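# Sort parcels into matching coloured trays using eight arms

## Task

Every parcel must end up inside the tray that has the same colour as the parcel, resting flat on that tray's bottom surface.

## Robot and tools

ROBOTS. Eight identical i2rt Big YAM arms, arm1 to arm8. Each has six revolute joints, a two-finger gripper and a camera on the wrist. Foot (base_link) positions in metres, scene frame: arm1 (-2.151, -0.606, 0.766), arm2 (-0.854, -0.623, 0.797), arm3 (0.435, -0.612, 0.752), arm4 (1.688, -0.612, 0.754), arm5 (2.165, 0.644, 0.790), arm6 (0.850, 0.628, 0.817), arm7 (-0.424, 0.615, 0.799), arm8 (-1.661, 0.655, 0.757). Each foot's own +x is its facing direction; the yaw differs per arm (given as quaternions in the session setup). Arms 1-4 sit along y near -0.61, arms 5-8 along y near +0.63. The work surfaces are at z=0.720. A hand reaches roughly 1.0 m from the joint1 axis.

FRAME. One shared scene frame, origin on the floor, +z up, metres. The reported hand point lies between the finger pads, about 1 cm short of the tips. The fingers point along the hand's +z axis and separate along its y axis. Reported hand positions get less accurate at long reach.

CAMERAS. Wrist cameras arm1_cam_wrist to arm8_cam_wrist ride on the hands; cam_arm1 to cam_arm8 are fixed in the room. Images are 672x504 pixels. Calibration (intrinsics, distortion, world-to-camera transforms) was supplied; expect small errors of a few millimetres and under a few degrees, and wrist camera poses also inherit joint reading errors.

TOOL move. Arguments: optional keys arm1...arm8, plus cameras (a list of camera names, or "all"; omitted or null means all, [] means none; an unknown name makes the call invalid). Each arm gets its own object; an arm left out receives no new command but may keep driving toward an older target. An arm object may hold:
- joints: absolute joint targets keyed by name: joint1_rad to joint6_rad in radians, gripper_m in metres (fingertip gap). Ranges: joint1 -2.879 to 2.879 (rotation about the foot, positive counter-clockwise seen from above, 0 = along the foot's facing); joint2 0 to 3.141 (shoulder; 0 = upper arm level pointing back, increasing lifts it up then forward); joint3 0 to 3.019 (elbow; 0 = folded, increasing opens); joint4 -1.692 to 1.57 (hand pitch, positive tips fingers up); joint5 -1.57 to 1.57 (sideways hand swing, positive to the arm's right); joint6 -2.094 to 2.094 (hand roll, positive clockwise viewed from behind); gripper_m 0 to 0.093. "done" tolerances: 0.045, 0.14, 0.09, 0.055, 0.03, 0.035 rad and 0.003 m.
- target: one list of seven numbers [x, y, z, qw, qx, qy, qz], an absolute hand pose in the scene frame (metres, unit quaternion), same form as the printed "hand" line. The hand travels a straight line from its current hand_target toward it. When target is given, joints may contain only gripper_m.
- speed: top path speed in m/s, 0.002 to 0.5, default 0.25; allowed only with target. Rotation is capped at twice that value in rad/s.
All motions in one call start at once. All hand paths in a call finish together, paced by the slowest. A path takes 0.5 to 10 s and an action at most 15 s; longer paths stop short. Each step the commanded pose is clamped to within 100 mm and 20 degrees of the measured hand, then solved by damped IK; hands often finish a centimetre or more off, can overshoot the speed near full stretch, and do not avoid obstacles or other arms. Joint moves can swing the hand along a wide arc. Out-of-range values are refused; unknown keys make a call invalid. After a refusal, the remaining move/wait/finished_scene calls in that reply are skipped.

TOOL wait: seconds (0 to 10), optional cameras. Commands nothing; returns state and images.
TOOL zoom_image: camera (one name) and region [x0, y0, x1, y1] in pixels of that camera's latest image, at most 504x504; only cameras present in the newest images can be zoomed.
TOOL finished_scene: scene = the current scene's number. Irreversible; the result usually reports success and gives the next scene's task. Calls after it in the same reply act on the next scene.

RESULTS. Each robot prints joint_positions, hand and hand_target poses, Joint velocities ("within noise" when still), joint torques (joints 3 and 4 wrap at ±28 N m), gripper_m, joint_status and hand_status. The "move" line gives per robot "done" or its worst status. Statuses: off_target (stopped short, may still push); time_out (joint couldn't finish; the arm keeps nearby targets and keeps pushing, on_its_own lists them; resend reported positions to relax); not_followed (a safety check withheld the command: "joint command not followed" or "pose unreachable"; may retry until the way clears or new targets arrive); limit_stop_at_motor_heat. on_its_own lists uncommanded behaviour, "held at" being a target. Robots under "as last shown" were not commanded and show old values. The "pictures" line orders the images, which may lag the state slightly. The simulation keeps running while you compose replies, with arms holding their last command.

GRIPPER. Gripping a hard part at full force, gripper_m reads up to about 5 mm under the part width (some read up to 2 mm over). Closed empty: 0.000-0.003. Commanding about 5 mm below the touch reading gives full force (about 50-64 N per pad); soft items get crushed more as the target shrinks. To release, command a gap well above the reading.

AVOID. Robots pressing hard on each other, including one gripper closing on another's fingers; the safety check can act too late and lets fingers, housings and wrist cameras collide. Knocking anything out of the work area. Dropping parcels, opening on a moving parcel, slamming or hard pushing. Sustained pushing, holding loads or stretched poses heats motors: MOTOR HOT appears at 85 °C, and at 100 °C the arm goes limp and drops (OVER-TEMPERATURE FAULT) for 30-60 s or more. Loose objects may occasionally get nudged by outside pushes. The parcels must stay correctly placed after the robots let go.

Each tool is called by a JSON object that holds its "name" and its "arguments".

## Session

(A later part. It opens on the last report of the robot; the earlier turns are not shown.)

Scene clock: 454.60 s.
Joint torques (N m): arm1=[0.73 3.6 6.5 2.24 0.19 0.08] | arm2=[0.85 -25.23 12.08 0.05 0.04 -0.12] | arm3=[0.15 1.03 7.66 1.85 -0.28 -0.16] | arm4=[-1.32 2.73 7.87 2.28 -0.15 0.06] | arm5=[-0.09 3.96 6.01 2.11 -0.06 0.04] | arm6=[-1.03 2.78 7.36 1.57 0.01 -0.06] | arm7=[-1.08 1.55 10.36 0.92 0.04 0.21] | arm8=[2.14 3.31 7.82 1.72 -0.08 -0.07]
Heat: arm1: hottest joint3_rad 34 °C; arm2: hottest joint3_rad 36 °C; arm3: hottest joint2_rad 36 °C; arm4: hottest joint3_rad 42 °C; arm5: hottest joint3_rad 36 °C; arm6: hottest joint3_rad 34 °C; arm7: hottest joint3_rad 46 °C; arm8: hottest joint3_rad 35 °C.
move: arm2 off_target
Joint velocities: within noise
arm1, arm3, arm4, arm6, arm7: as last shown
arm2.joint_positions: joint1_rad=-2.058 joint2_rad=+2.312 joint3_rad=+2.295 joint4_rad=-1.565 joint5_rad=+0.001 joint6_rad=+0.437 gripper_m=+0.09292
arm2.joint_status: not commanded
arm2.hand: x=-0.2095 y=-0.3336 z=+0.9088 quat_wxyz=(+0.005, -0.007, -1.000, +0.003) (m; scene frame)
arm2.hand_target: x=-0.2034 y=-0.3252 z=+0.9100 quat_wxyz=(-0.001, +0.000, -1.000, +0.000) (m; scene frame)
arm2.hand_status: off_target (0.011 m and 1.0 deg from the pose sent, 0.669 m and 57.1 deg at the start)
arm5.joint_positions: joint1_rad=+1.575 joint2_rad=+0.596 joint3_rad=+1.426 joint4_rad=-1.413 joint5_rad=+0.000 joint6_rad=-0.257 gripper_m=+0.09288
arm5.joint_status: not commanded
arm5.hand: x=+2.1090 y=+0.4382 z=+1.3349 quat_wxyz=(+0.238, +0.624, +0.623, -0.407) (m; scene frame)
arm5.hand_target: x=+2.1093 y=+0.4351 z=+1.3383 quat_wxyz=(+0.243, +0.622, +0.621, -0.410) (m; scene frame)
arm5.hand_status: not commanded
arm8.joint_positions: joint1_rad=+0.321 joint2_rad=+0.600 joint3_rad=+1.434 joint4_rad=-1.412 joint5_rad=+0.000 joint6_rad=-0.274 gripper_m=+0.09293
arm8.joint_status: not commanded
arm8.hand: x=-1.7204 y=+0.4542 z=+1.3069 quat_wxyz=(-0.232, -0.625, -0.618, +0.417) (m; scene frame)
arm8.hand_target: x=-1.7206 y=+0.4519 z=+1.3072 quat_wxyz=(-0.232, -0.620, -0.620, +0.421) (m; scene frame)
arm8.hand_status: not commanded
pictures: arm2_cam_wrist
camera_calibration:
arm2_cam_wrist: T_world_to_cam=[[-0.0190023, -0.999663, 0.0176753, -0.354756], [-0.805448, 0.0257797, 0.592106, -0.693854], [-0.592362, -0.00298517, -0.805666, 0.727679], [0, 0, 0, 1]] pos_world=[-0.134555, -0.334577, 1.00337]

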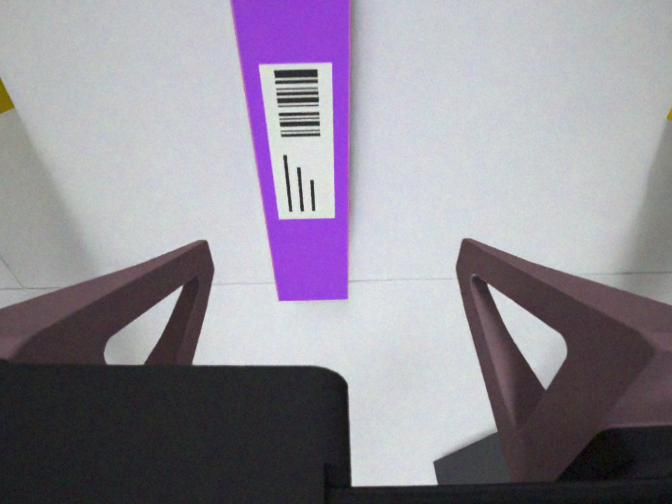

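{"name": "move", "arguments": {"arm2": {"target":[-0.192,-0.314,0.757,0,0,1,0],"speed":0.2}, "cameras": []}}

{"name": "move", "arguments": {"arm2": {"joints":{"gripper_m":0.048}}, "cameras": ["arm2_cam_wrist"]}}

{"name": "move", "arguments": {"arm2": {"target":[-0.535,-0.478,1.08,0,0,1,0],"speed":0.4}, "cameras": []}}

{"name": "move", "arguments": {"arm2": {"joints":{"joint1_rad":-1.449,"joint6_rad":-0.541}}, "cameras": []}}

{"name": "move", "arguments": {"arm2": {"target":[-0.473,0.013,0.89,0,-0.7071,0.7071,0],"speed":0.35}, "cameras": ["cam_arm7"]}}

Scene clock: 467.47 s.
Joint torques (N m): arm1=[0.73 4.01 6.52 2.21 0.18 0.08] | arm2=[0.67 -27.75 9.92 0.85 0.03 -0.05] | arm3=[0.09 1.03 7.68 1.85 -0.28 -0.17] | arm4=[-1.32 2.73 7.87 2.28 -0.15 0.06] | arm5=[-0.5 3.84 6 2.15 -0.09 0.01] | arm6=[-1.08 2.73 7.38 1.57 0.01 -0.06] | arm7=[-1.2 1.73 10.33 0.95 0.05 0.21] | arm8=[2.14 3.43 7.84 1.69 -0.08 -0.08]
Heat: arm1: hottest joint3_rad 34 °C; arm2: hottest joint3_rad 39 °C; arm3: hottest joint3_rad 35 °C; arm4: hottest joint3_rad 42 °C; arm5: hottest joint3_rad 36 °C; arm6: hottest joint3_rad 34 °C; arm7: hottest joint3_rad 47 °C; arm8: hottest joint3_rad 35 °C.
move: arm2 off_target
Joint velocities: within noise
arm1, arm3, arm4, arm5, arm6, arm7, arm8: as last shown
arm2.joint_positions: joint1_rad=-2.051 joint2_rad=+2.472 joint3_rad=+2.183 joint4_rad=-1.308 joint5_rad=+0.001 joint6_rad=+0.437 gripper_m=+0.09292
arm2.joint_status: not commanded
arm2.hand: x=-0.1987 y=-0.3231 z=+0.7552 quat_wxyz=(+0.012, -0.003, -1.000, +0.005) (m; scene frame)
arm2.hand_target: x=-0.1923 y=-0.3141 z=+0.7572 quat_wxyz=(+0.000, +0.000, -1.000, +0.000) (m; scene frame)
arm2.hand_status: off_target (0.011 m and 1.5 deg from the pose sent, 0.154 m and 1.0 deg at the start)
pictures: none
No camera images: "cameras" was empty.

Scene clock: 468.07 s.
Joint torques (N m): arm1=[0.97 3.6 6.49 2.11 0.17 0.09] | arm2=[0.85 -27.63 9.88 0.84 0.04 -0.05] | arm3=[0.15 1.03 7.65 1.85 -0.27 -0.16] | arm4=[-1.32 2.78 7.87 2.29 -0.15 0.06] | arm5=[-0.03 3.78 5.91 1.89 -0.11 0.03] | arm6=[-1.14 2.67 7.34 1.57 0.01 -0.06] | arm7=[-1.2 1.73 10.37 0.94 0.03 0.23] | arm8=[2.02 3.19 7.86 1.68 -0.05 -0.09]
Heat: arm1: hottest joint3_rad 34 °C; arm2: hottest joint3_rad 39 °C; arm3: hottest joint3_rad 35 °C; arm4: hottest joint3_rad 42 °C; arm5: hottest joint3_rad 36 °C; arm6: hottest joint3_rad 34 °C; arm7: hottest joint3_rad 47 °C; arm8: hottest joint3_rad 35 °C.
move: arm2 off_target
Joint velocities: within noise
arm1, arm3, arm4, arm5, arm7, arm8: as last shown
arm2.joint_positions: joint1_rad=-2.051 joint2_rad=+2.472 joint3_rad=+2.183 joint4_rad=-1.307 joint5_rad=+0.001 joint6_rad=+0.437 gripper_m=+0.05870
arm2.joint_status: gripper_m off_target (ended at +0.05874, target +0.04800)
arm2.hand: x=-0.1987 y=-0.3230 z=+0.7552 quat_wxyz=(+0.011, -0.003, -1.000, +0.005) (m; scene frame)
arm2.hand_target: x=-0.1923 y=-0.3141 z=+0.7572 quat_wxyz=(+0.000, +0.000, -1.000, +0.000) (m; scene frame)
arm2.hand_status: not commanded
arm6.joint_positions: joint1_rad=-1.179 joint2_rad=+0.602 joint3_rad=+1.427 joint4_rad=-1.405 joint5_rad=+0.000 joint6_rad=-0.234 gripper_m=+0.09289
arm6.joint_status: not commanded
arm6.hand: x=+0.8022 y=+0.4207 z=+1.3640 quat_wxyz=(-0.251, -0.620, -0.624, +0.404) (m; scene frame)
arm6.hand_target: x=+0.8011 y=+0.4216 z=+1.3667 quat_wxyz=(-0.252, -0.620, -0.620, +0.408) (m; scene frame)
arm6.hand_status: not commanded
pictures: arm2_cam_wrist
camera_calibration:
arm2_cam_wrist: T_world_to_cam=[[-0.0118678, -0.999666, 0.0229662, -0.343844], [-0.798314, 0.0233028, 0.60179, -0.601128], [-0.602124, -0.0111923, -0.798324, 0.600201], [0, 0, 0, 1]] pos_world=[-0.122574, -0.323003, 0.848804]

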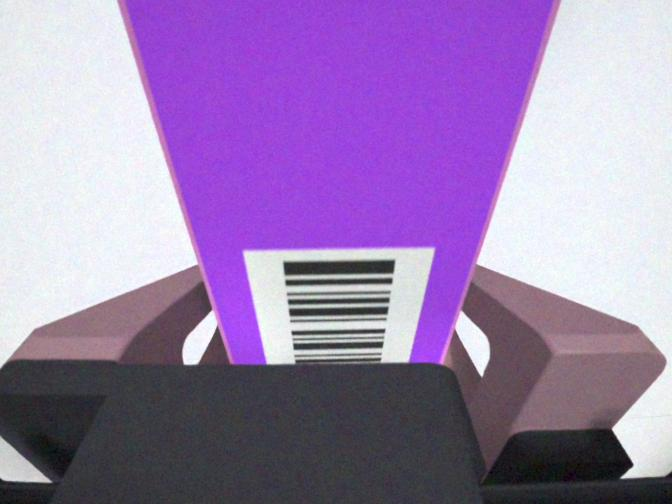

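Scene clock: 470.23 s.
Joint torques (N m): arm1=[1.14 4.01 6.5 2.13 0.15 0.08] | arm2=[0.15 -9.23 8.58 0.23 0.04 -0.13] | arm3=[0.09 1.03 7.66 1.84 -0.28 -0.17] | arm4=[-1.32 2.73 7.87 2.29 -0.15 0.06] | arm5=[0.32 4.01 6.08 2.13 -0.07 0.06] | arm6=[-1.14 2.67 7.35 1.58 0.02 -0.06] | arm7=[-1.08 1.55 10.37 0.95 0.04 0.22] | arm8=[2.2 3.14 7.84 1.73 -0.05 -0.1]
Heat: arm1: hottest joint3_rad 34 °C; arm2: hottest joint3_rad 39 °C; arm3: hottest joint3_rad 35 °C; arm4: hottest joint3_rad 42 °C; arm5: hottest joint3_rad 36 °C; arm6: hottest joint3_rad 34 °C; arm7: hottest joint3_rad 47 °C; arm8: hottest joint3_rad 35 °C.
move: arm2 done
Joint velocities: within noise
arm1.joint_positions: joint1_rad=-1.520 joint2_rad=+0.598 joint3_rad=+1.439 joint4_rad=-1.413 joint5_rad=+0.004 joint6_rad=-0.032 gripper_m=+0.09289
arm1.joint_status: not commanded
arm1.hand: x=-2.2302 y=-0.7940 z=+1.3189 quat_wxyz=(-0.267, -0.717, -0.503, +0.402) (m; scene frame)
arm1.hand_target: x=-2.2331 y=-0.7973 z=+1.3171 quat_wxyz=(-0.267, -0.720, -0.498, +0.403) (m; scene frame)
arm1.hand_status: not commanded
arm2.joint_positions: joint1_rad=-2.051 joint2_rad=+1.246 joint3_rad=+1.298 joint4_rad=-1.605 joint5_rad=+0.001 joint6_rad=+0.437 gripper_m=+0.05870
arm2.joint_status: not commanded
arm2.hand: x=-0.5347 y=-0.4775 z=+1.0825 quat_wxyz=(-0.008, -0.003, -1.000, -0.004) (m; scene frame)
arm2.hand_target: x=-0.5350 y=-0.4780 z=+1.0801 quat_wxyz=(+0.000, +0.000, -1.000, +0.000) (m; scene frame)
arm2.hand_status: done (0.003 m and 1.1 deg from the pose sent, 0.493 m and 1.5 deg at the start)
arm3, arm5, arm6, arm7, arm8: as last shown
arm4.joint_positions: joint1_rad=-1.885 joint2_rad=+0.602 joint3_rad=+1.437 joint4_rad=-1.412 joint5_rad=-0.013 joint6_rad=+0.011 gripper_m=+0.09292
arm4.joint_status: not commanded
arm4.hand: x=+1.8211 y=-0.7741 z=+1.3038 quat_wxyz=(-0.427, -0.393, -0.786, +0.213) (m; scene frame)
arm4.hand_target: x=+1.8200 y=-0.7772 z=+1.3034 quat_wxyz=(-0.429, -0.399, -0.781, +0.216) (m; scene frame)
arm4.hand_status: not commanded
pictures: none
No camera images: "cameras" was empty.

Scene clock: 471.80 s.
Joint torques (N m): arm1=[0.79 4.13 6.53 2.17 0.17 0.09] | arm2=[0.73 -9.52 8.57 0.2 -0.03 -0.19] | arm3=[0.03 1.03 7.64 1.85 -0.27 -0.15] | arm4=[-1.32 2.73 7.87 2.28 -0.15 0.06] | arm5=[-0.32 4.42 5.86 2.15 -0.11 0.02] | arm6=[-1.03 2.73 7.35 1.57 0.02 -0.06] | arm7=[-1.2 1.67 10.35 0.95 0.03 0.22] | arm8=[2.08 3.31 7.82 1.63 -0.08 -0.08]
Heat: arm1: hottest joint3_rad 34 °C; arm2: hottest joint3_rad 39 °C; arm3: hottest joint3_rad 35 °C; arm4: hottest joint3_rad 41 °C; arm5: hottest joint3_rad 36 °C; arm6: hottest joint3_rad 34 °C; arm7: hottest joint3_rad 47 °C; arm8: hottest joint3_rad 34 °C.
move: arm2 done
Joint velocities: within noise
arm1, arm3, arm4, arm5, arm6, arm7, arm8: as last shown
arm2.joint_positions: joint1_rad=-1.455 joint2_rad=+1.249 joint3_rad=+1.298 joint4_rad=-1.605 joint5_rad=+0.000 joint6_rad=-0.527 gripper_m=+0.05872
arm2.joint_status: all done
arm2.hand: x=-0.6715 y=-0.3229 z=+1.0818 quat_wxyz=(-0.007, +0.701, -0.713, -0.002) (m; scene frame)
arm2.hand_target: x=-0.6736 y=-0.3226 z=+1.0802 quat_wxyz=(+0.000, +0.708, -0.706, +0.000) (m; scene frame)
arm2.hand_status: not commanded
pictures: none
No camera images: "cameras" was empty.

Scene clock: 474.70 s.
Joint torques (N m): arm1=[1.08 3.84 6.56 2.21 0.18 0.08] | arm2=[0.73 -27.63 12.27 0.14 -0.04 -0.18] | arm3=[0.03 0.91 7.65 1.87 -0.28 -0.16] | arm4=[-1.32 2.78 7.87 2.28 -0.14 0.06] | arm5=[0.09 3.66 6 2.11 -0.09 0.01] | arm6=[-1.08 2.73 7.36 1.57 0.01 -0.06] | arm7=[-1.08 1.67 10.32 0.94 0.03 0.22] | arm8=[2.2 3.37 7.86 1.73 -0.07 -0.07]
Heat: arm1: hottest joint3_rad 34 °C; arm2: hottest joint3_rad 40 °C; arm3: hottest joint3_rad 35 °C; arm4: hottest joint3_rad 41 °C; arm5: hottest joint3_rad 36 °C; arm6: hottest joint3_rad 34 °C; arm7: hottest joint3_rad 47 °C; arm8: hottest joint3_rad 34 °C.
move: arm2 off_target
Joint velocities: within noise
arm1, arm3, arm4, arm5, arm6, arm8: as last shown
arm2.joint_positions: joint1_rad=-1.455 joint2_rad=+2.446 joint3_rad=+2.474 joint4_rad=-1.620 joint5_rad=+0.000 joint6_rad=-0.528 gripper_m=+0.05872
arm2.joint_status: not commanded
arm2.hand: x=-0.4740 y=+0.0034 z=+0.8841 quat_wxyz=(+0.010, +0.701, -0.713, +0.002) (m; scene frame)
arm2.hand_target: x=-0.4735 y=+0.0126 z=+0.8901 quat_wxyz=(-0.001, +0.707, -0.707, +0.000) (m; scene frame)
arm2.hand_status: off_target (0.011 m and 1.5 deg from the pose sent, 0.435 m and 1.3 deg at the start)
arm7.joint_positions: joint1_rad=-1.014 joint2_rad=+0.535 joint3_rad=+1.368 joint4_rad=-1.389 joint5_rad=-0.003 joint6_rad=-0.101 gripper_m=+0.09396
arm7.joint_status: not commanded
arm7.hand: x=-0.4396 y=+0.4176 z=+1.3333 quat_wxyz=(-0.311, -0.612, -0.625, +0.372) (m; scene frame)
arm7.hand_target: x=-0.4414 y=+0.4226 z=+1.3408 quat_wxyz=(-0.313, -0.617, -0.617, +0.376) (m; scene frame)
arm7.hand_status: not commanded
pictures: cam_arm7

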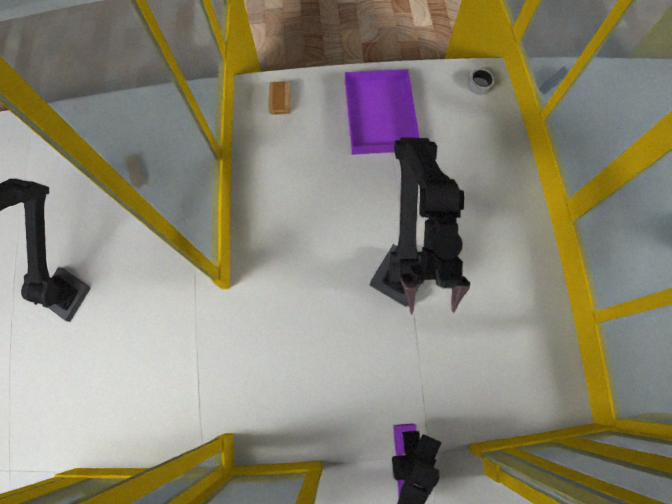

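{"name": "move", "arguments": {"arm2": {"target":[-0.475,0.006,0.757,0,-0.7071,0.7071,0],"speed":0.15}, "cameras": []}}

{"name": "move", "arguments": {"arm2": {"target":[-0.475,0.006,0.747,0,-0.7071,0.7071,0],"speed":0.08}, "cameras": []}}

{"name": "move", "arguments": {"arm2": {"joints":{"gripper_m":0.093}}, "cameras": []}}

{"name": "move", "arguments": {"arm2": {"target":[-0.475,0.002,0.95,0,-0.7071,0.7071,0],"speed":0.25}, "cameras": []}}

{"name": "move", "arguments": {"arm2": {"joints":{"joint2_rad":0.6,"joint3_rad":1.43,"joint4_rad":-1.4}}, "cameras": []}}

{"name": "move", "arguments": {"arm7": {"target":[-0.472,-0.018,0.91,0,0.7071,0.7071,0],"speed":0.35}, "cameras": ["arm7_cam_wrist"]}}

Scene clock: 495.97 s.
Joint torques (N m): arm1=[1.03 3.6 6.49 2.18 0.2 0.07] | arm2=[0.5 -27.11 8.72 0.91 -0.04 -0.2] | arm3=[0.15 1.03 7.65 1.88 -0.28 -0.15] | arm4=[-1.32 2.73 7.87 2.28 -0.15 0.06] | arm5=[-0.38 3.55 5.97 2.07 -0.06 0.04] | arm6=[-1.08 2.73 7.34 1.57 0.01 -0.06] | arm7=[-1.14 1.67 10.37 0.96 0.04 0.22] | arm8=[1.96 2.9 7.82 1.77 -0.08 -0.08]
Heat: arm1: hottest joint3_rad 33 °C; arm2: hottest joint3_rad 43 °C; arm3: hottest joint3_rad 34 °C; arm4: hottest joint3_rad 41 °C; arm5: hottest joint3_rad 36 °C; arm6: hottest joint3_rad 34 °C; arm7: hottest joint3_rad 47 °C; arm8: hottest joint3_rad 34 °C.
move: arm2 done
Joint velocities: within noise
arm1, arm3, arm4, arm5, arm6, arm7, arm8: as last shown
arm2.joint_positions: joint1_rad=-1.455 joint2_rad=+2.485 joint3_rad=+2.230 joint4_rad=-1.322 joint5_rad=+0.000 joint6_rad=-0.528 gripper_m=+0.05872
arm2.joint_status: not commanded
arm2.hand: x=-0.4748 y=+0.0022 z=+0.7632 quat_wxyz=(+0.003, +0.701, -0.713, +0.001) (m; scene frame)
arm2.hand_target: x=-0.4752 y=+0.0060 z=+0.7571 quat_wxyz=(+0.000, +0.707, -0.707, +0.000) (m; scene frame)
arm2.hand_status: done (0.007 m and 1.0 deg from the pose sent, 0.127 m and 1.5 deg at the start)
pictures: none
No camera images: "cameras" was empty.

Scene clock: 496.93 s.
Joint torques (N m): arm1=[0.91 3.66 6.63 2.18 0.16 0.06] | arm2=[0.5 -26.93 7.95 0.95 -0.04 -0.2] | arm3=[0.09 1.03 7.65 1.85 -0.27 -0.15] | arm4=[-1.32 2.73 7.87 2.28 -0.15 0.06] | arm5=[-0.38 3.37 5.78 2 -0.07 0.04] | arm6=[-1.14 2.73 7.34 1.57 0.02 -0.06] | arm7=[-1.03 1.61 10.35 0.99 0.05 0.21] | arm8=[2.26 3.25 7.86 1.72 -0.06 -0.09]
Heat: arm1: hottest joint3_rad 33 °C; arm2: hottest joint3_rad 43 °C; arm3: hottest joint3_rad 34 °C; arm4: hottest joint3_rad 41 °C; arm5: hottest joint3_rad 36 °C; arm6: hottest joint3_rad 34 °C; arm7: hottest joint3_rad 47 °C; arm8: hottest joint3_rad 34 °C.
move: arm2 off_target
Joint velocities: within noise
arm1, arm4, arm5, arm6, arm7, arm8: as last shown
arm2.joint_positions: joint1_rad=-1.455 joint2_rad=+2.485 joint3_rad=+2.230 joint4_rad=-1.304 joint5_rad=+0.000 joint6_rad=-0.528 gripper_m=+0.05872
arm2.joint_status: not commanded
arm2.hand: x=-0.4725 y=+0.0061 z=+0.7632 quat_wxyz=(-0.006, +0.701, -0.713, -0.002) (m; scene frame)
arm2.hand_target: x=-0.4753 y=+0.0058 z=+0.7472 quat_wxyz=(+0.000, +0.707, -0.707, +0.000) (m; scene frame)
arm2.hand_status: off_target (0.016 m and 1.2 deg from the pose sent, 0.017 m and 1.0 deg at the start)
arm3.joint_positions: joint1_rad=+0.186 joint2_rad=+0.601 joint3_rad=+1.430 joint4_rad=-1.415 joint5_rad=-0.004 joint6_rad=-0.402 gripper_m=+0.09297
arm3.joint_status: not commanded
arm3.hand: x=+0.2400 y=-0.5282 z=+1.2971 quat_wxyz=(-0.191, +0.882, -0.007, -0.431) (m; scene frame)
arm3.hand_target: x=+0.2376 y=-0.5298 z=+1.3006 quat_wxyz=(-0.193, +0.878, +0.003, -0.438) (m; scene frame)
arm3.hand_status: not commanded
pictures: none
No camera images: "cameras" was empty.

Scene clock: 497.57 s.
Joint torques (N m): arm1=[1.26 3.72 6.5 2.33 0.17 0.07] | arm2=[0.5 -26.93 7.95 0.92 -0.04 -0.19] | arm3=[-0.03 0.91 7.62 1.88 -0.28 -0.16] | arm4=[-1.32 2.73 7.86 2.28 -0.15 0.06] | arm5=[-0.62 3.66 6.04 2.09 -0.08 0.03] | arm6=[-1.08 2.67 7.35 1.55 0.02 -0.06] | arm7=[-0.97 1.73 10.4 0.91 0.04 0.21] | arm8=[2.02 3.19 7.84 1.77 -0.05 -0.1]
Heat: arm1: hottest joint3_rad 33 °C; arm2: hottest joint3_rad 43 °C; arm3: hottest joint3_rad 34 °C; arm4: hottest joint3_rad 41 °C; arm5: hottest joint3_rad 36 °C; arm6: hottest joint3_rad 34 °C; arm7: hottest joint3_rad 47 °C; arm8: hottest joint3_rad 34 °C.
move: arm2 done
Joint velocities: within noise
arm1, arm3, arm4, arm6, arm7: as last shown
arm2.joint_positions: joint1_rad=-1.455 joint2_rad=+2.485 joint3_rad=+2.230 joint4_rad=-1.304 joint5_rad=+0.000 joint6_rad=-0.528 gripper_m=+0.09282
arm2.joint_status: all done
arm2.hand: x=-0.4725 y=+0.0061 z=+0.7632 quat_wxyz=(-0.006, +0.701, -0.713, -0.002) (m; scene frame)
arm2.hand_target: x=-0.4753 y=+0.0058 z=+0.7472 quat_wxyz=(+0.000, +0.707, -0.707, +0.000) (m; scene frame)
arm2.hand_status: not commanded
arm5.joint_positions: joint1_rad=+1.575 joint2_rad=+0.596 joint3_rad=+1.426 joint4_rad=-1.413 joint5_rad=+0.000 joint6_rad=-0.257 gripper_m=+0.09288
arm5.joint_status: not commanded
arm5.hand: x=+2.1090 y=+0.4382 z=+1.3349 quat_wxyz=(+0.238, +0.624, +0.623, -0.407) (m; scene frame)
arm5.hand_target: x=+2.1093 y=+0.4351 z=+1.3383 quat_wxyz=(+0.243, +0.622, +0.621, -0.410) (m; scene frame)
arm5.hand_status: not commanded
arm8.joint_positions: joint1_rad=+0.321 joint2_rad=+0.600 joint3_rad=+1.434 joint4_rad=-1.412 joint5_rad=+0.000 joint6_rad=-0.274 gripper_m=+0.09293
arm8.joint_status: not commanded
arm8.hand: x=-1.7204 y=+0.4542 z=+1.3069 quat_wxyz=(-0.232, -0.625, -0.618, +0.417) (m; scene frame)
arm8.hand_target: x=-1.7206 y=+0.4519 z=+1.3072 quat_wxyz=(-0.232, -0.620, -0.620, +0.421) (m; scene frame)
arm8.hand_status: not commanded
pictures: none
No camera images: "cameras" was empty.

Scene clock: 499.17 s.
Joint torques (N m): arm1=[0.73 4.07 6.54 2.18 0.19 0.07] | arm2=[0.26 -26.05 11.47 0.2 -0.05 -0.2] | arm3=[0.03 1.08 7.65 1.87 -0.28 -0.16] | arm4=[-1.32 2.73 7.87 2.28 -0.15 0.06] | arm5=[-0.38 3.78 6.08 2.09 -0.08 0.04] | arm6=[-1.08 2.73 7.35 1.57 0.02 -0.06] | arm7=[-1.03 1.67 10.36 0.95 0.04 0.21] | arm8=[2.02 3.37 7.86 1.63 -0.06 -0.09]
Heat: arm1: hottest joint3_rad 33 °C; arm2: hottest joint3_rad 43 °C; arm3: hottest joint3_rad 34 °C; arm4: hottest joint3_rad 41 °C; arm5: hottest joint3_rad 36 °C; arm6: hottest joint3_rad 34 °C; arm7: hottest joint3_rad 47 °C; arm8: hottest joint3_rad 34 °C.
move: arm2 done
Joint velocities: within noise
arm1, arm3, arm4, arm5, arm6, arm7, arm8: as last shown
arm2.joint_positions: joint1_rad=-1.455 joint2_rad=+2.363 joint3_rad=+2.490 joint4_rad=-1.670 joint5_rad=+0.000 joint6_rad=-0.531 gripper_m=+0.09292
arm2.joint_status: not commanded
arm2.hand: x=-0.4782 y=-0.0035 z=+0.9484 quat_wxyz=(-0.014, +0.702, -0.712, -0.004) (m; scene frame)
arm2.hand_target: x=-0.4755 y=+0.0014 z=+0.9496 quat_wxyz=(-0.018, +0.707, -0.707, -0.005) (m; scene frame)
arm2.hand_status: done (0.007 m and 1.8 deg from the pose sent, 0.187 m and 1.2 deg at the start; a joint's target at an end of its range on 23 of 48 steps)
pictures: none
No camera images: "cameras" was empty.

Scene clock: 501.37 s.
Joint torques (N m): arm1=[0.73 3.66 6.61 2.25 0.18 0.05] | arm2=[0.26 2.78 6.87 2.29 -0.03 -0.15] | arm3=[0.15 0.85 7.65 1.85 -0.28 -0.16] | arm4=[-1.32 2.73 7.87 2.29 -0.15 0.06] | arm5=[-0.09 3.43 5.97 2.18 -0.08 0.03] | arm6=[-1.03 2.73 7.35 1.58 0.01 -0.06] | arm7=[-1.26 1.55 10.37 0.98 0.04 0.22] | arm8=[2.2 3.25 7.82 1.69 -0.07 -0.1]
Heat: arm1: hottest joint3_rad 33 °C; arm2: hottest joint3_rad 42 °C; arm3: hottest joint3_rad 34 °C; arm4: hottest joint3_rad 41 °C; arm5: hottest joint3_rad 36 °C; arm6: hottest joint3_rad 34 °C; arm7: hottest joint3_rad 47 °C; arm8: hottest joint3_rad 34 °C.
move: arm2 done
Joint velocities: within noise
arm1, arm3, arm4, arm5, arm7, arm8: as last shown
arm2.joint_positions: joint1_rad=-1.455 joint2_rad=+0.597 joint3_rad=+1.433 joint4_rad=-1.410 joint5_rad=+0.000 joint6_rad=-0.531 gripper_m=+0.09292
arm2.joint_status: all done
arm2.hand: x=-0.7450 y=-0.4447 z=+1.3468 quat_wxyz=(-0.464, +0.616, -0.625, -0.117) (m; scene frame)
arm2.hand_target: x=-0.7435 y=-0.4421 z=+1.3472 quat_wxyz=(-0.466, +0.620, -0.620, -0.115) (m; scene frame)
arm2.hand_status: not commanded
arm6.joint_positions: joint1_rad=-1.179 joint2_rad=+0.602 joint3_rad=+1.427 joint4_rad=-1.405 joint5_rad=+0.000 joint6_rad=-0.234 gripper_m=+0.09289
arm6.joint_status: not commanded
arm6.hand: x=+0.8022 y=+0.4207 z=+1.3640 quat_wxyz=(-0.251, -0.620, -0.624, +0.404) (m; scene frame)
arm6.hand_target: x=+0.8011 y=+0.4216 z=+1.3667 quat_wxyz=(-0.252, -0.620, -0.620, +0.408) (m; scene frame)
arm6.hand_status: not commanded
pictures: none
No camera images: "cameras" was empty.

Scene clock: 504.30 s.
Joint torques (N m): arm1=[1.2 3.6 6.58 2.22 0.18 0.08] | arm2=[0.26 2.78 6.87 2.3 -0.03 -0.16] | arm3=[0.15 0.91 7.64 1.88 -0.28 -0.16] | arm4=[-1.32 2.78 7.87 2.28 -0.15 0.06] | arm5=[-0.56 3.78 6.08 2.11 -0.08 0.04] | arm6=[-1.08 2.73 7.34 1.55 0.02 -0.06] | arm7=[0.21 -16.56 14.79 -0.34 -0.22 0.2] | arm8=[2.02 3.31 7.82 1.7 -0.07 -0.08]
Heat: arm1: hottest joint3_rad 33 °C; arm2: hottest joint3_rad 42 °C; arm3: hottest joint3_rad 34 °C; arm4: hottest joint3_rad 41 °C; arm5: hottest joint3_rad 36 °C; arm6: hottest joint3_rad 34 °C; arm7: hottest joint3_rad 47 °C; arm8: hottest joint3_rad 34 °C.
move: arm7 off_target
Joint velocities: within noise
arm1.joint_positions: joint1_rad=-1.520 joint2_rad=+0.598 joint3_rad=+1.439 joint4_rad=-1.413 joint5_rad=+0.004 joint6_rad=-0.032 gripper_m=+0.09289
arm1.joint_status: not commanded
arm1.hand: x=-2.2302 y=-0.7940 z=+1.3189 quat_wxyz=(-0.267, -0.717, -0.503, +0.402) (m; scene frame)
arm1.hand_target: x=-2.2331 y=-0.7973 z=+1.3171 quat_wxyz=(-0.267, -0.720, -0.498, +0.403) (m; scene frame)
arm1.hand_status: not commanded
arm2, arm3, arm5, arm6, arm8: as last shown
arm4.joint_positions: joint1_rad=-1.885 joint2_rad=+0.602 joint3_rad=+1.437 joint4_rad=-1.412 joint5_rad=-0.013 joint6_rad=+0.011 gripper_m=+0.09292
arm4.joint_status: not commanded
arm4.hand: x=+1.8211 y=-0.7741 z=+1.3038 quat_wxyz=(-0.427, -0.393, -0.786, +0.213) (m; scene frame)
arm4.hand_target: x=+1.8200 y=-0.7772 z=+1.3034 quat_wxyz=(-0.429, -0.399, -0.781, +0.216) (m; scene frame)
arm4.hand_status: not commanded
arm7.joint_positions: joint1_rad=-1.014 joint2_rad=+2.044 joint3_rad=+1.796 joint4_rad=-1.357 joint5_rad=+0.003 joint6_rad=-0.086 gripper_m=+0.09396
arm7.joint_status: not commanded
arm7.hand: x=-0.4753 y=+0.0002 z=+0.8945 quat_wxyz=(+0.013, -0.706, -0.708, -0.013) (m; scene frame)
arm7.hand_target: x=-0.4718 y=-0.0169 z=+0.9103 quat_wxyz=(+0.000, -0.707, -0.707, +0.000) (m; scene frame)
arm7.hand_status: off_target (0.024 m and 2.2 deg from the pose sent, 0.608 m and 58.0 deg at the start)
pictures: arm7_cam_wrist
camera_calibration:
arm7_cam_wrist: T_world_to_cam=[[-0.999728, -0.0193022, 0.0130665, -0.490047], [-0.00757497, 0.799194, 0.601026, -0.534976], [-0.0220438, 0.600763, -0.799123, 0.825565], [0, 0, 0, 1]] pos_world=[-0.475768, -0.0778791, 0.987666]

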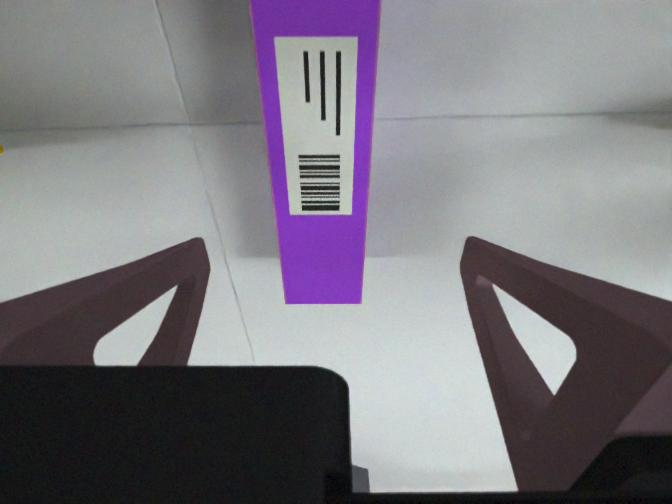

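{"name": "move", "arguments": {"arm7": {"target":[-0.463,-0.022,0.757,0,0.7071,0.7071,0],"speed":0.2}, "cameras": []}}

{"name": "move", "arguments": {"arm7": {"joints":{"gripper_m":0.048}}, "cameras": ["arm7_cam_wrist"]}}

{"name": "move", "arguments": {"arm7": {"target":[-0.444,0.266,1.08,0,0.7071,0.7071,0],"speed":0.4}, "cameras": []}}

{"name": "move", "arguments": {"arm7": {"joints":{"joint1_rad":2.171,"joint6_rad":-0.004}}, "cameras": []}}

{"name": "move", "arguments": {"arm7": {"target":[-0.398,1.30,0.9,0,-0.6947,0.7193,0],"speed":0.35}, "cameras": ["cam_arm7"]}}

Scene clock: 518.50 s.
Joint torques (N m): arm1=[1.14 3.55 6.52 2.19 0.18 0.08] | arm2=[0.26 2.78 6.86 2.29 -0.03 -0.15] | arm3=[0.03 1.08 7.65 1.87 -0.27 -0.16] | arm4=[-1.32 2.73 7.87 2.29 -0.15 0.06] | arm5=[-0.5 3.72 5.96 2.17 -0.08 0.04] | arm6=[-1.03 2.73 7.35 1.57 0.02 -0.06] | arm7=[0.44 -17.32 8.69 0.54 -0.19 0.21] | arm8=[1.9 3.25 7.87 1.68 -0.05 -0.08]
Heat: arm1: hottest joint3_rad 33 °C; arm2: hottest joint3_rad 40 °C; arm3: hottest joint3_rad 33 °C; arm4: hottest joint3_rad 40 °C; arm5: hottest joint3_rad 36 °C; arm6: hottest joint3_rad 34 °C; arm7: hottest joint3_rad 48 °C; arm8: hottest joint3_rad 34 °C.
move: arm7 done
Joint velocities: within noise
arm1, arm2, arm3, arm4, arm5, arm6, arm8: as last shown
arm7.joint_positions: joint1_rad=-1.002 joint2_rad=+2.208 joint3_rad=+1.707 joint4_rad=-1.070 joint5_rad=+0.002 joint6_rad=-0.071 gripper_m=+0.09396
arm7.joint_status: not commanded
arm7.hand: x=-0.4695 y=-0.0203 z=+0.7626 quat_wxyz=(+0.002, -0.707, -0.707, +0.000) (m; scene frame)
arm7.hand_target: x=-0.4631 y=-0.0219 z=+0.7570 quat_wxyz=(+0.000, -0.707, -0.707, +0.000) (m; scene frame)
arm7.hand_status: done (0.009 m and 0.2 deg from the pose sent, 0.140 m and 2.2 deg at the start)
pictures: none
No camera images: "cameras" was empty.

Scene clock: 519.10 s.
Joint torques (N m): arm1=[0.91 3.66 6.54 2.22 0.18 0.08] | arm2=[0.26 2.78 6.87 2.29 -0.03 -0.16] | arm3=[0.09 0.97 7.65 1.88 -0.28 -0.15] | arm4=[-1.32 2.73 7.87 2.28 -0.15 0.06] | arm5=[-0.21 3.66 5.93 2.06 -0.1 0.01] | arm6=[-1.08 2.78 7.35 1.57 0.02 -0.06] | arm7=[0.62 -17.32 8.83 0.55 -0.19 0.22] | arm8=[2.2 3.25 7.86 1.7 -0.04 -0.07]
Heat: arm1: hottest joint3_rad 33 °C; arm2: hottest joint3_rad 40 °C; arm3: hottest joint3_rad 33 °C; arm4: hottest joint3_rad 40 °C; arm5: hottest joint3_rad 36 °C; arm6: hottest joint3_rad 34 °C; arm7: hottest joint3_rad 48 °C; arm8: hottest joint3_rad 34 °C.
move: arm7 off_target
Joint velocities: within noise
arm1, arm2, arm3, arm4, arm5, arm6, arm8: as last shown
arm7.joint_positions: joint1_rad=-1.002 joint2_rad=+2.208 joint3_rad=+1.707 joint4_rad=-1.070 joint5_rad=+0.002 joint6_rad=-0.071 gripper_m=+0.06040
arm7.joint_status: gripper_m off_target (ended at +0.06044, target +0.04800)
arm7.hand: x=-0.4695 y=-0.0203 z=+0.7626 quat_wxyz=(+0.002, -0.707, -0.707, +0.000) (m; scene frame)
arm7.hand_target: x=-0.4631 y=-0.0219 z=+0.7570 quat_wxyz=(+0.000, -0.707, -0.707, +0.000) (m; scene frame)
arm7.hand_status: not commanded
pictures: arm7_cam_wrist
camera_calibration:
arm7_cam_wrist: T_world_to_cam=[[-0.999745, -0.0157034, 0.0162327, -0.485273], [-0.00357816, 0.819776, 0.572673, -0.41544], [-0.0223001, 0.572469, -0.819623, 0.74744], [0, 0, 0, 1]] pos_world=[-0.469967, -0.0949388, 0.858408]

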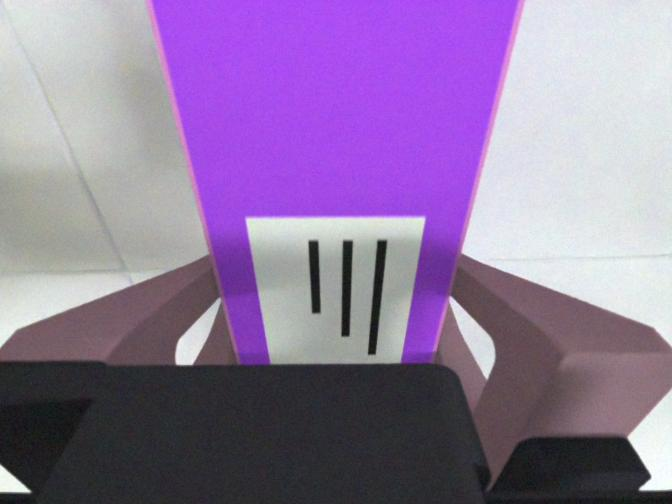

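Scene clock: 521.10 s.
Joint torques (N m): arm1=[0.73 3.72 6.56 2.21 0.18 0.1] | arm2=[0.26 2.78 6.87 2.3 -0.03 -0.16] | arm3=[0.26 1.03 7.65 1.88 -0.28 -0.16] | arm4=[-1.32 2.73 7.88 2.29 -0.15 0.06] | arm5=[-0.44 3.78 5.86 1.98 -0.11 0.02] | arm6=[-1.03 2.73 7.34 1.57 0.02 -0.06] | arm7=[0.56 -7 10.93 -0.28 -0.19 0.18] | arm8=[1.9 3.43 7.84 1.72 -0.05 -0.08]
Heat: arm1: hottest joint3_rad 33 °C; arm2: hottest joint3_rad 40 °C; arm3: hottest joint3_rad 33 °C; arm4: hottest joint3_rad 40 °C; arm5: hottest joint3_rad 36 °C; arm6: hottest joint3_rad 34 °C; arm7: hottest joint3_rad 48 °C; arm8: hottest joint3_rad 34 °C.
move: arm7 done
Joint velocities: within noise
arm1, arm2, arm3, arm4, arm5, arm6, arm8: as last shown
arm7.joint_positions: joint1_rad=-0.998 joint2_rad=+1.242 joint3_rad=+1.283 joint4_rad=-1.600 joint5_rad=+0.002 joint6_rad=-0.068 gripper_m=+0.06040
arm7.joint_status: not commanded
arm7.hand: x=-0.4478 y=+0.2667 z=+1.0792 quat_wxyz=(-0.002, -0.707, -0.707, +0.004) (m; scene frame)
arm7.hand_target: x=-0.4441 y=+0.2661 z=+1.0800 quat_wxyz=(+0.000, -0.707, -0.707, +0.000) (m; scene frame)
arm7.hand_status: done (0.004 m and 0.6 deg from the pose sent, 0.428 m and 0.2 deg at the start)
pictures: none
No camera images: "cameras" was empty.

Scene clock: 523.60 s.
Joint torques (N m): arm1=[0.67 3.78 6.41 2.09 0.18 0.06] | arm2=[0.26 2.78 6.87 2.28 -0.03 -0.15] | arm3=[0.03 0.97 7.64 1.87 -0.28 -0.16] | arm4=[-1.32 2.78 7.87 2.28 -0.15 0.06] | arm5=[-0.15 3.66 5.86 2.07 -0.07 0.05] | arm6=[-1.08 2.73 7.35 1.57 0.02 -0.06] | arm7=[0.21 -9 10.89 -0.28 -0.11 0.21] | arm8=[2.26 3.31 7.82 1.7 -0.07 -0.08]
Heat: arm1: hottest joint3_rad 33 °C; arm2: hottest joint3_rad 40 °C; arm3: hottest joint3_rad 33 °C; arm4: hottest joint3_rad 40 °C; arm5: hottest joint3_rad 36 °C; arm6: hottest joint3_rad 34 °C; arm7: hottest joint3_rad 48 °C; arm8: hottest joint3_rad 34 °C.
move: arm7 done
Joint velocities: within noise
arm1, arm2, arm4, arm5, arm6, arm8: as last shown
arm3.joint_positions: joint1_rad=+0.186 joint2_rad=+0.601 joint3_rad=+1.430 joint4_rad=-1.415 joint5_rad=-0.004 joint6_rad=-0.402 gripper_m=+0.09297
arm3.joint_status: not commanded
arm3.hand: x=+0.2400 y=-0.5282 z=+1.2971 quat_wxyz=(-0.191, +0.882, -0.007, -0.431) (m; scene frame)
arm3.hand_target: x=+0.2376 y=-0.5298 z=+1.3006 quat_wxyz=(-0.193, +0.878, +0.003, -0.438) (m; scene frame)
arm3.hand_status: not commanded
arm7.joint_positions: joint1_rad=+2.164 joint2_rad=+1.263 joint3_rad=+1.283 joint4_rad=-1.600 joint5_rad=+0.001 joint6_rad=-0.012 gripper_m=+0.06042
arm7.joint_status: all done
arm7.hand: x=-0.4067 y=+0.9650 z=+1.0741 quat_wxyz=(+0.002, +0.695, -0.719, +0.002) (m; scene frame)
arm7.hand_target: x=-0.4095 y=+0.9625 z=+1.0819 quat_wxyz=(-0.002, +0.694, -0.720, -0.002) (m; scene frame)
arm7.hand_status: not commanded
pictures: none
No camera images: "cameras" was empty.

Scene clock: 525.90 s.
Joint torques (N m): arm1=[0.97 3.96 6.5 2.32 0.17 0.08] | arm2=[0.26 2.78 6.86 2.29 -0.03 -0.15] | arm3=[0.03 0.97 7.65 1.89 -0.28 -0.16] | arm4=[-1.26 2.73 7.87 2.29 -0.15 0.06] | arm5=[-0.03 3.84 6 2.1 -0.07 0.02] | arm6=[-1.08 2.73 7.36 1.57 0.02 -0.06] | arm7=[0.44 -17.79 15.56 -0.36 -0.09 0.22] | arm8=[2.02 3.25 7.83 1.74 -0.06 -0.08]
Heat: arm1: hottest joint3_rad 33 °C; arm2: hottest joint3_rad 39 °C; arm3: hottest joint3_rad 33 °C; arm4: hottest joint3_rad 40 °C; arm5: hottest joint3_rad 36 °C; arm6: hottest joint3_rad 34 °C; arm7: hottest joint3_rad 48 °C; arm8: hottest joint3_rad 34 °C.
move: arm7 off_target
Joint velocities: within noise
arm1, arm2, arm3, arm4, arm6: as last shown
arm5.joint_positions: joint1_rad=+1.575 joint2_rad=+0.596 joint3_rad=+1.426 joint4_rad=-1.413 joint5_rad=+0.000 joint6_rad=-0.257 gripper_m=+0.09288
arm5.joint_status: not commanded
arm5.hand: x=+2.1090 y=+0.4382 z=+1.3349 quat_wxyz=(+0.238, +0.624, +0.623, -0.407) (m; scene frame)
arm5.hand_target: x=+2.1093 y=+0.4351 z=+1.3383 quat_wxyz=(+0.243, +0.622, +0.621, -0.410) (m; scene frame)
arm5.hand_status: not commanded
arm7.joint_positions: joint1_rad=+2.165 joint2_rad=+2.207 joint3_rad=+2.041 joint4_rad=-1.443 joint5_rad=+0.001 joint6_rad=-0.012 gripper_m=+0.06043
arm7.joint_status: not commanded
arm7.hand: x=-0.3929 y=+1.2826 z=+0.8870 quat_wxyz=(+0.013, +0.695, -0.719, +0.012) (m; scene frame)
arm7.hand_target: x=-0.3981 y=+1.2988 z=+0.9001 quat_wxyz=(+0.000, +0.695, -0.719, -0.001) (m; scene frame)
arm7.hand_status: off_target (0.022 m and 2.0 deg from the pose sent, 0.378 m and 0.4 deg at the start)
arm8.joint_positions: joint1_rad=+0.321 joint2_rad=+0.600 joint3_rad=+1.434 joint4_rad=-1.412 joint5_rad=+0.000 joint6_rad=-0.274 gripper_m=+0.09293
arm8.joint_status: not commanded
arm8.hand: x=-1.7204 y=+0.4542 z=+1.3069 quat_wxyz=(-0.232, -0.625, -0.618, +0.417) (m; scene frame)
arm8.hand_target: x=-1.7206 y=+0.4519 z=+1.3072 quat_wxyz=(-0.232, -0.620, -0.620, +0.421) (m; scene frame)
arm8.hand_status: not commanded
pictures: cam_arm7

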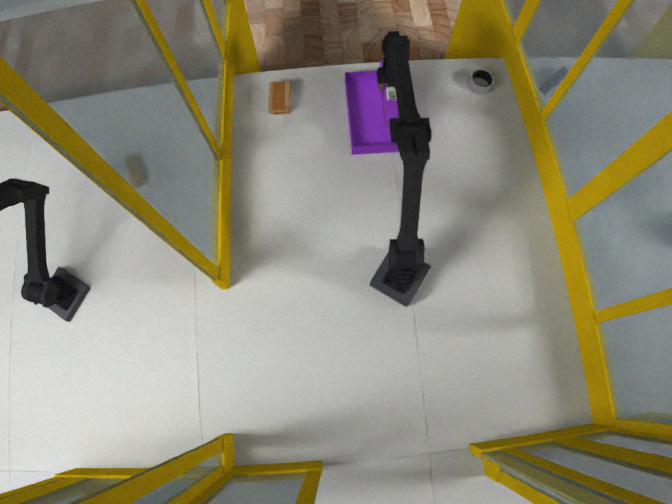

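{"name": "move", "arguments": {"arm7": {"target":[-0.406,1.294,0.757,0,-0.6947,0.7193,0],"speed":0.14}, "cameras": ["cam_arm7"]}}

Scene clock: 537.17 s.
Joint torques (N m): arm1=[1.08 3.66 6.54 2.28 0.19 0.07] | arm2=[0.26 2.78 6.87 2.29 -0.03 -0.16] | arm3=[0.09 1.08 7.68 1.85 -0.27 -0.15] | arm4=[-1.32 2.73 7.87 2.28 -0.15 0.06] | arm5=[-0.15 3.66 5.94 2.15 -0.11 0.03] | arm6=[-1.14 2.67 7.35 1.57 0.01 -0.06] | arm7=[0.62 -18.32 8.76 0.53 -0.08 0.2] | arm8=[2.08 3.19 7.9 1.68 -0.05 -0.08]
Heat: arm1: hottest joint3_rad 33 °C; arm2: hottest joint3_rad 39 °C; arm3: hottest joint3_rad 33 °C; arm4: hottest joint3_rad 40 °C; arm5: hottest joint3_rad 36 °C; arm6: hottest joint3_rad 34 °C; arm7: hottest joint3_rad 51 °C; arm8: hottest joint3_rad 34 °C.
move: arm7 off_target
Joint velocities: within noise
arm1, arm2, arm3, arm4, arm5, arm6, arm8: as last shown
arm7.joint_positions: joint1_rad=+2.176 joint2_rad=+2.316 joint3_rad=+1.912 joint4_rad=-1.163 joint5_rad=+0.001 joint6_rad=+0.000 gripper_m=+0.06043
arm7.joint_status: not commanded
arm7.hand: x=-0.3997 y=+1.2952 z=+0.7679 quat_wxyz=(-0.002, +0.695, -0.719, -0.002) (m; scene frame)
arm7.hand_target: x=-0.4059 y=+1.2937 z=+0.7570 quat_wxyz=(+0.000, +0.695, -0.719, +0.000) (m; scene frame)
arm7.hand_status: off_target (0.013 m and 0.4 deg from the pose sent, 0.131 m and 2.0 deg at the start)
pictures: cam_arm7

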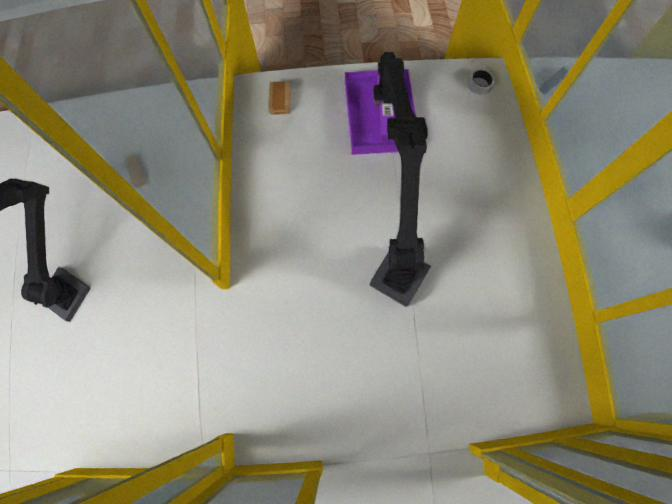

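{"name": "move", "arguments": {"arm7": {"target":[-0.409,1.294,0.742,0,-0.6947,0.7193,0],"speed":0.06}, "cameras": ["arm7_cam_wrist"]}}

{"name": "zoom_image", "arguments": {"camera": "arm7_cam_wrist", "region": [100, 0, 600, 504]}}

Scene clock: 544.40 s.
Joint torques (N m): arm1=[1.14 3.6 6.53 2.21 0.17 0.07] | arm2=[0.26 2.78 6.87 2.29 -0.02 -0.16] | arm3=[0.15 0.97 7.69 1.83 -0.27 -0.15] | arm4=[-1.26 2.73 7.87 2.28 -0.15 0.06] | arm5=[-0.5 3.66 5.93 2.1 -0.08 0.04] | arm6=[-1.14 2.67 7.36 1.57 0.02 -0.06] | arm7=[0.73 -17.32 7.8 1.1 -0.06 0.25] | arm8=[2.02 3.19 7.84 1.73 -0.07 -0.06]
Heat: arm1: hottest joint3_rad 33 °C; arm2: hottest joint3_rad 38 °C; arm3: hottest joint3_rad 33 °C; arm4: hottest joint3_rad 40 °C; arm5: hottest joint3_rad 36 °C; arm6: hottest joint3_rad 34 °C; arm7: hottest joint3_rad 50 °C; arm8: hottest joint3_rad 34 °C.
move: arm7 off_target
Joint velocities: within noise
arm1, arm3, arm4, arm5, arm8: as last shown
arm2.joint_positions: joint1_rad=-1.455 joint2_rad=+0.597 joint3_rad=+1.433 joint4_rad=-1.410 joint5_rad=+0.000 joint6_rad=-0.531 gripper_m=+0.09292
arm2.joint_status: not commanded
arm2.hand: x=-0.7450 y=-0.4447 z=+1.3468 quat_wxyz=(-0.464, +0.616, -0.625, -0.117) (m; scene frame)
arm2.hand_target: x=-0.7435 y=-0.4421 z=+1.3472 quat_wxyz=(-0.466, +0.620, -0.620, -0.115) (m; scene frame)
arm2.hand_status: not commanded
arm6.joint_positions: joint1_rad=-1.179 joint2_rad=+0.602 joint3_rad=+1.427 joint4_rad=-1.405 joint5_rad=+0.000 joint6_rad=-0.234 gripper_m=+0.09289
arm6.joint_status: not commanded
arm6.hand: x=+0.8022 y=+0.4207 z=+1.3640 quat_wxyz=(-0.251, -0.620, -0.624, +0.404) (m; scene frame)
arm6.hand_target: x=+0.8011 y=+0.4216 z=+1.3667 quat_wxyz=(-0.252, -0.620, -0.620, +0.408) (m; scene frame)
arm6.hand_status: not commanded
arm7.joint_positions: joint1_rad=+2.178 joint2_rad=+2.316 joint3_rad=+1.912 joint4_rad=-1.151 joint5_rad=+0.001 joint6_rad=+0.001 gripper_m=+0.06043
arm7.joint_status: not commanded
arm7.hand: x=-0.4009 y=+1.2983 z=+0.7679 quat_wxyz=(-0.007, +0.695, -0.719, -0.007) (m; scene frame)
arm7.hand_target: x=-0.4089 y=+1.2931 z=+0.7425 quat_wxyz=(+0.000, +0.695, -0.719, +0.000) (m; scene frame)
arm7.hand_status: off_target (0.028 m and 1.1 deg from the pose sent, 0.028 m and 0.4 deg at the start)
pictures: arm7_cam_wrist
camera_calibration:
arm7_cam_wrist: T_world_to_cam=[[0.999734, -0.0183323, 0.0139944, 0.410607], [-0.0230167, -0.831589, 0.554915, 0.650628], [0.00146476, -0.555089, -0.83179, 1.48134], [0, 0, 0, 1]] pos_world=[-0.397692, 1.37086, 0.865371]

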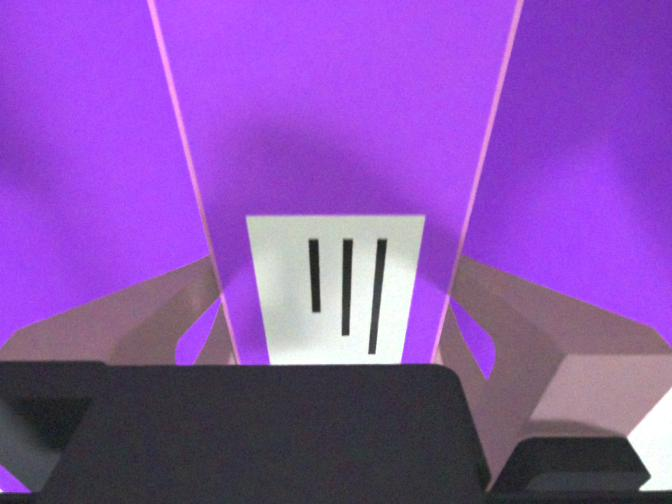

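Scaled by 1.000.

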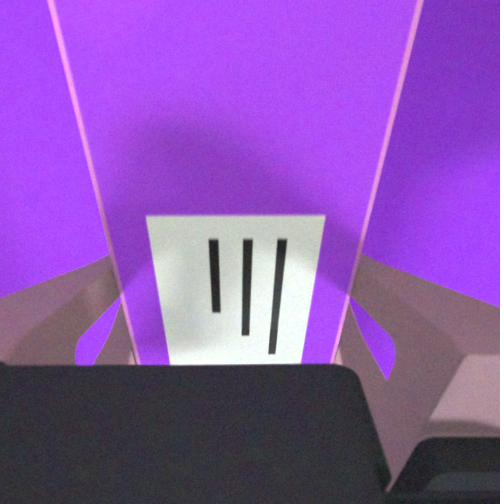

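{"name": "move", "arguments": {"arm7": {"target":[-0.409,1.29,0.725,0,-0.6947,0.7193,0],"speed":0.06}, "cameras": ["arm7_cam_wrist"]}}

Scene clock: 550.30 s.
Joint torques (N m): arm1=[0.91 3.78 6.56 2.19 0.22 0.08] | arm2=[0.26 2.78 6.87 2.29 -0.02 -0.15] | arm3=[0.03 0.97 7.66 1.84 -0.28 -0.16] | arm4=[-1.32 2.73 7.87 2.28 -0.15 0.06] | arm5=[0.15 4.07 6.01 1.95 -0.05 0.02] | arm6=[-1.08 2.78 7.34 1.58 0.01 -0.06] | arm7=[0.85 -16.5 6.57 1.74 -0.06 0.25] | arm8=[2.26 3.43 7.84 1.69 -0.07 -0.1]
Heat: arm1: hottest joint3_rad 32 °C; arm2: hottest joint3_rad 38 °C; arm3: hottest joint3_rad 33 °C; arm4: hottest joint3_rad 40 °C; arm5: hottest joint3_rad 36 °C; arm6: hottest joint3_rad 34 °C; arm7: hottest joint3_rad 49 °C; arm8: hottest joint3_rad 34 °C.
move: arm7 off_target
Joint velocities: within noise
arm1.joint_positions: joint1_rad=-1.520 joint2_rad=+0.598 joint3_rad=+1.439 joint4_rad=-1.413 joint5_rad=+0.004 joint6_rad=-0.032 gripper_m=+0.09289
arm1.joint_status: not commanded
arm1.hand: x=-2.2302 y=-0.7940 z=+1.3189 quat_wxyz=(-0.267, -0.717, -0.503, +0.402) (m; scene frame)
arm1.hand_target: x=-2.2331 y=-0.7973 z=+1.3171 quat_wxyz=(-0.267, -0.720, -0.498, +0.403) (m; scene frame)
arm1.hand_status: not commanded
arm2, arm3, arm5, arm6, arm8: as last shown
arm4.joint_positions: joint1_rad=-1.885 joint2_rad=+0.602 joint3_rad=+1.437 joint4_rad=-1.412 joint5_rad=-0.013 joint6_rad=+0.011 gripper_m=+0.09292
arm4.joint_status: not commanded
arm4.hand: x=+1.8211 y=-0.7741 z=+1.3038 quat_wxyz=(-0.427, -0.393, -0.786, +0.213) (m; scene frame)
arm4.hand_target: x=+1.8200 y=-0.7772 z=+1.3034 quat_wxyz=(-0.429, -0.399, -0.781, +0.216) (m; scene frame)
arm4.hand_status: not commanded
arm7.joint_positions: joint1_rad=+2.178 joint2_rad=+2.314 joint3_rad=+1.895 joint4_rad=-1.128 joint5_rad=+0.001 joint6_rad=+0.001 gripper_m=+0.06043
arm7.joint_status: not commanded
arm7.hand: x=-0.4009 y=+1.2975 z=+0.7635 quat_wxyz=(-0.010, +0.695, -0.719, -0.009) (m; scene frame)
arm7.hand_target: x=-0.4088 y=+1.2881 z=+0.7264 quat_wxyz=(+0.000, +0.695, -0.719, +0.000) (m; scene frame)
arm7.hand_status: off_target (0.040 m and 1.5 deg from the pose sent, 0.045 m and 1.1 deg at the start)
pictures: arm7_cam_wrist
camera_calibration:
arm7_cam_wrist: T_world_to_cam=[[0.999731, -0.0184171, 0.0140676, 0.410784], [-0.0231153, -0.836041, 0.54818, 0.663337], [0.00166521, -0.548358, -0.836242, 1.4719], [0, 0, 0, 1]] pos_world=[-0.397792, 1.36927, 0.861458]

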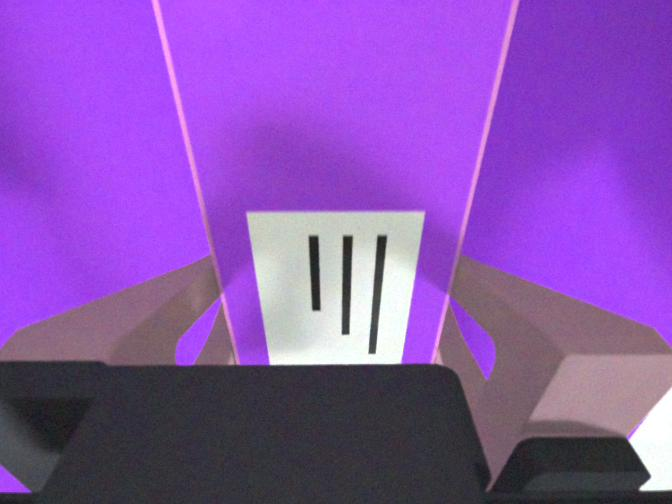

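{"name": "move", "arguments": {"arm7": {"target":[-0.409,1.287,0.705,0,-0.6947,0.7193,0],"speed":0.06}, "cameras": ["cam_arm7"]}}

{"name": "zoom_image", "arguments": {"camera": "cam_arm7", "region": [310, 40, 450, 180]}}

Scene clock: 557.73 s.
Joint torques (N m): arm1=[0.67 3.6 6.52 2.18 0.19 0.07] | arm2=[0.26 2.78 6.87 2.29 -0.03 -0.16] | arm3=[0.09 1.03 7.65 1.84 -0.28 -0.17] | arm4=[-1.32 2.73 7.87 2.28 -0.15 0.06] | arm5=[-0.26 3.72 5.98 2.25 -0.05 0.07] | arm6=[-1.03 2.73 7.35 1.59 0.02 -0.06] | arm7=[0.62 -14.56 6.16 2.19 -0.05 0.24] | arm8=[2.08 3.31 7.83 1.66 -0.07 -0.09]
Heat: arm1: hottest joint3_rad 32 °C; arm2: hottest joint3_rad 38 °C; arm3: hottest joint3_rad 33 °C; arm4: hottest joint3_rad 40 °C; arm5: hottest joint3_rad 36 °C; arm6: hottest joint3_rad 34 °C; arm7: hottest joint3_rad 48 °C; arm8: hottest joint3_rad 34 °C.
move: arm7 off_target
Joint velocities: within noise
arm1, arm2, arm3, arm4, arm5, arm6, arm8: as last shown
arm7.joint_positions: joint1_rad=+2.178 joint2_rad=+2.303 joint3_rad=+1.871 joint4_rad=-1.097 joint5_rad=+0.001 joint6_rad=+0.001 gripper_m=+0.06043
arm7.joint_status: not commanded
arm7.hand: x=-0.4008 y=+1.2972 z=+0.7620 quat_wxyz=(-0.016, +0.695, -0.719, -0.015) (m; scene frame)
arm7.hand_target: x=-0.4087 y=+1.2831 z=+0.7078 quat_wxyz=(+0.000, +0.695, -0.719, +0.001) (m; scene frame)
arm7.hand_status: off_target (0.058 m and 2.5 deg from the pose sent, 0.060 m and 1.5 deg at the start)
pictures: cam_arm7

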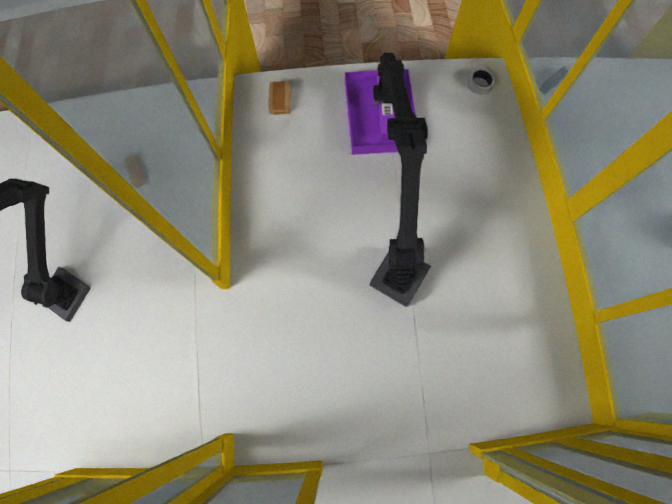

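Scaled by 3.600.

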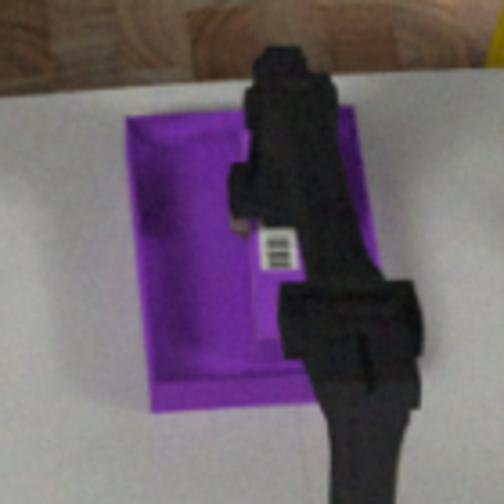

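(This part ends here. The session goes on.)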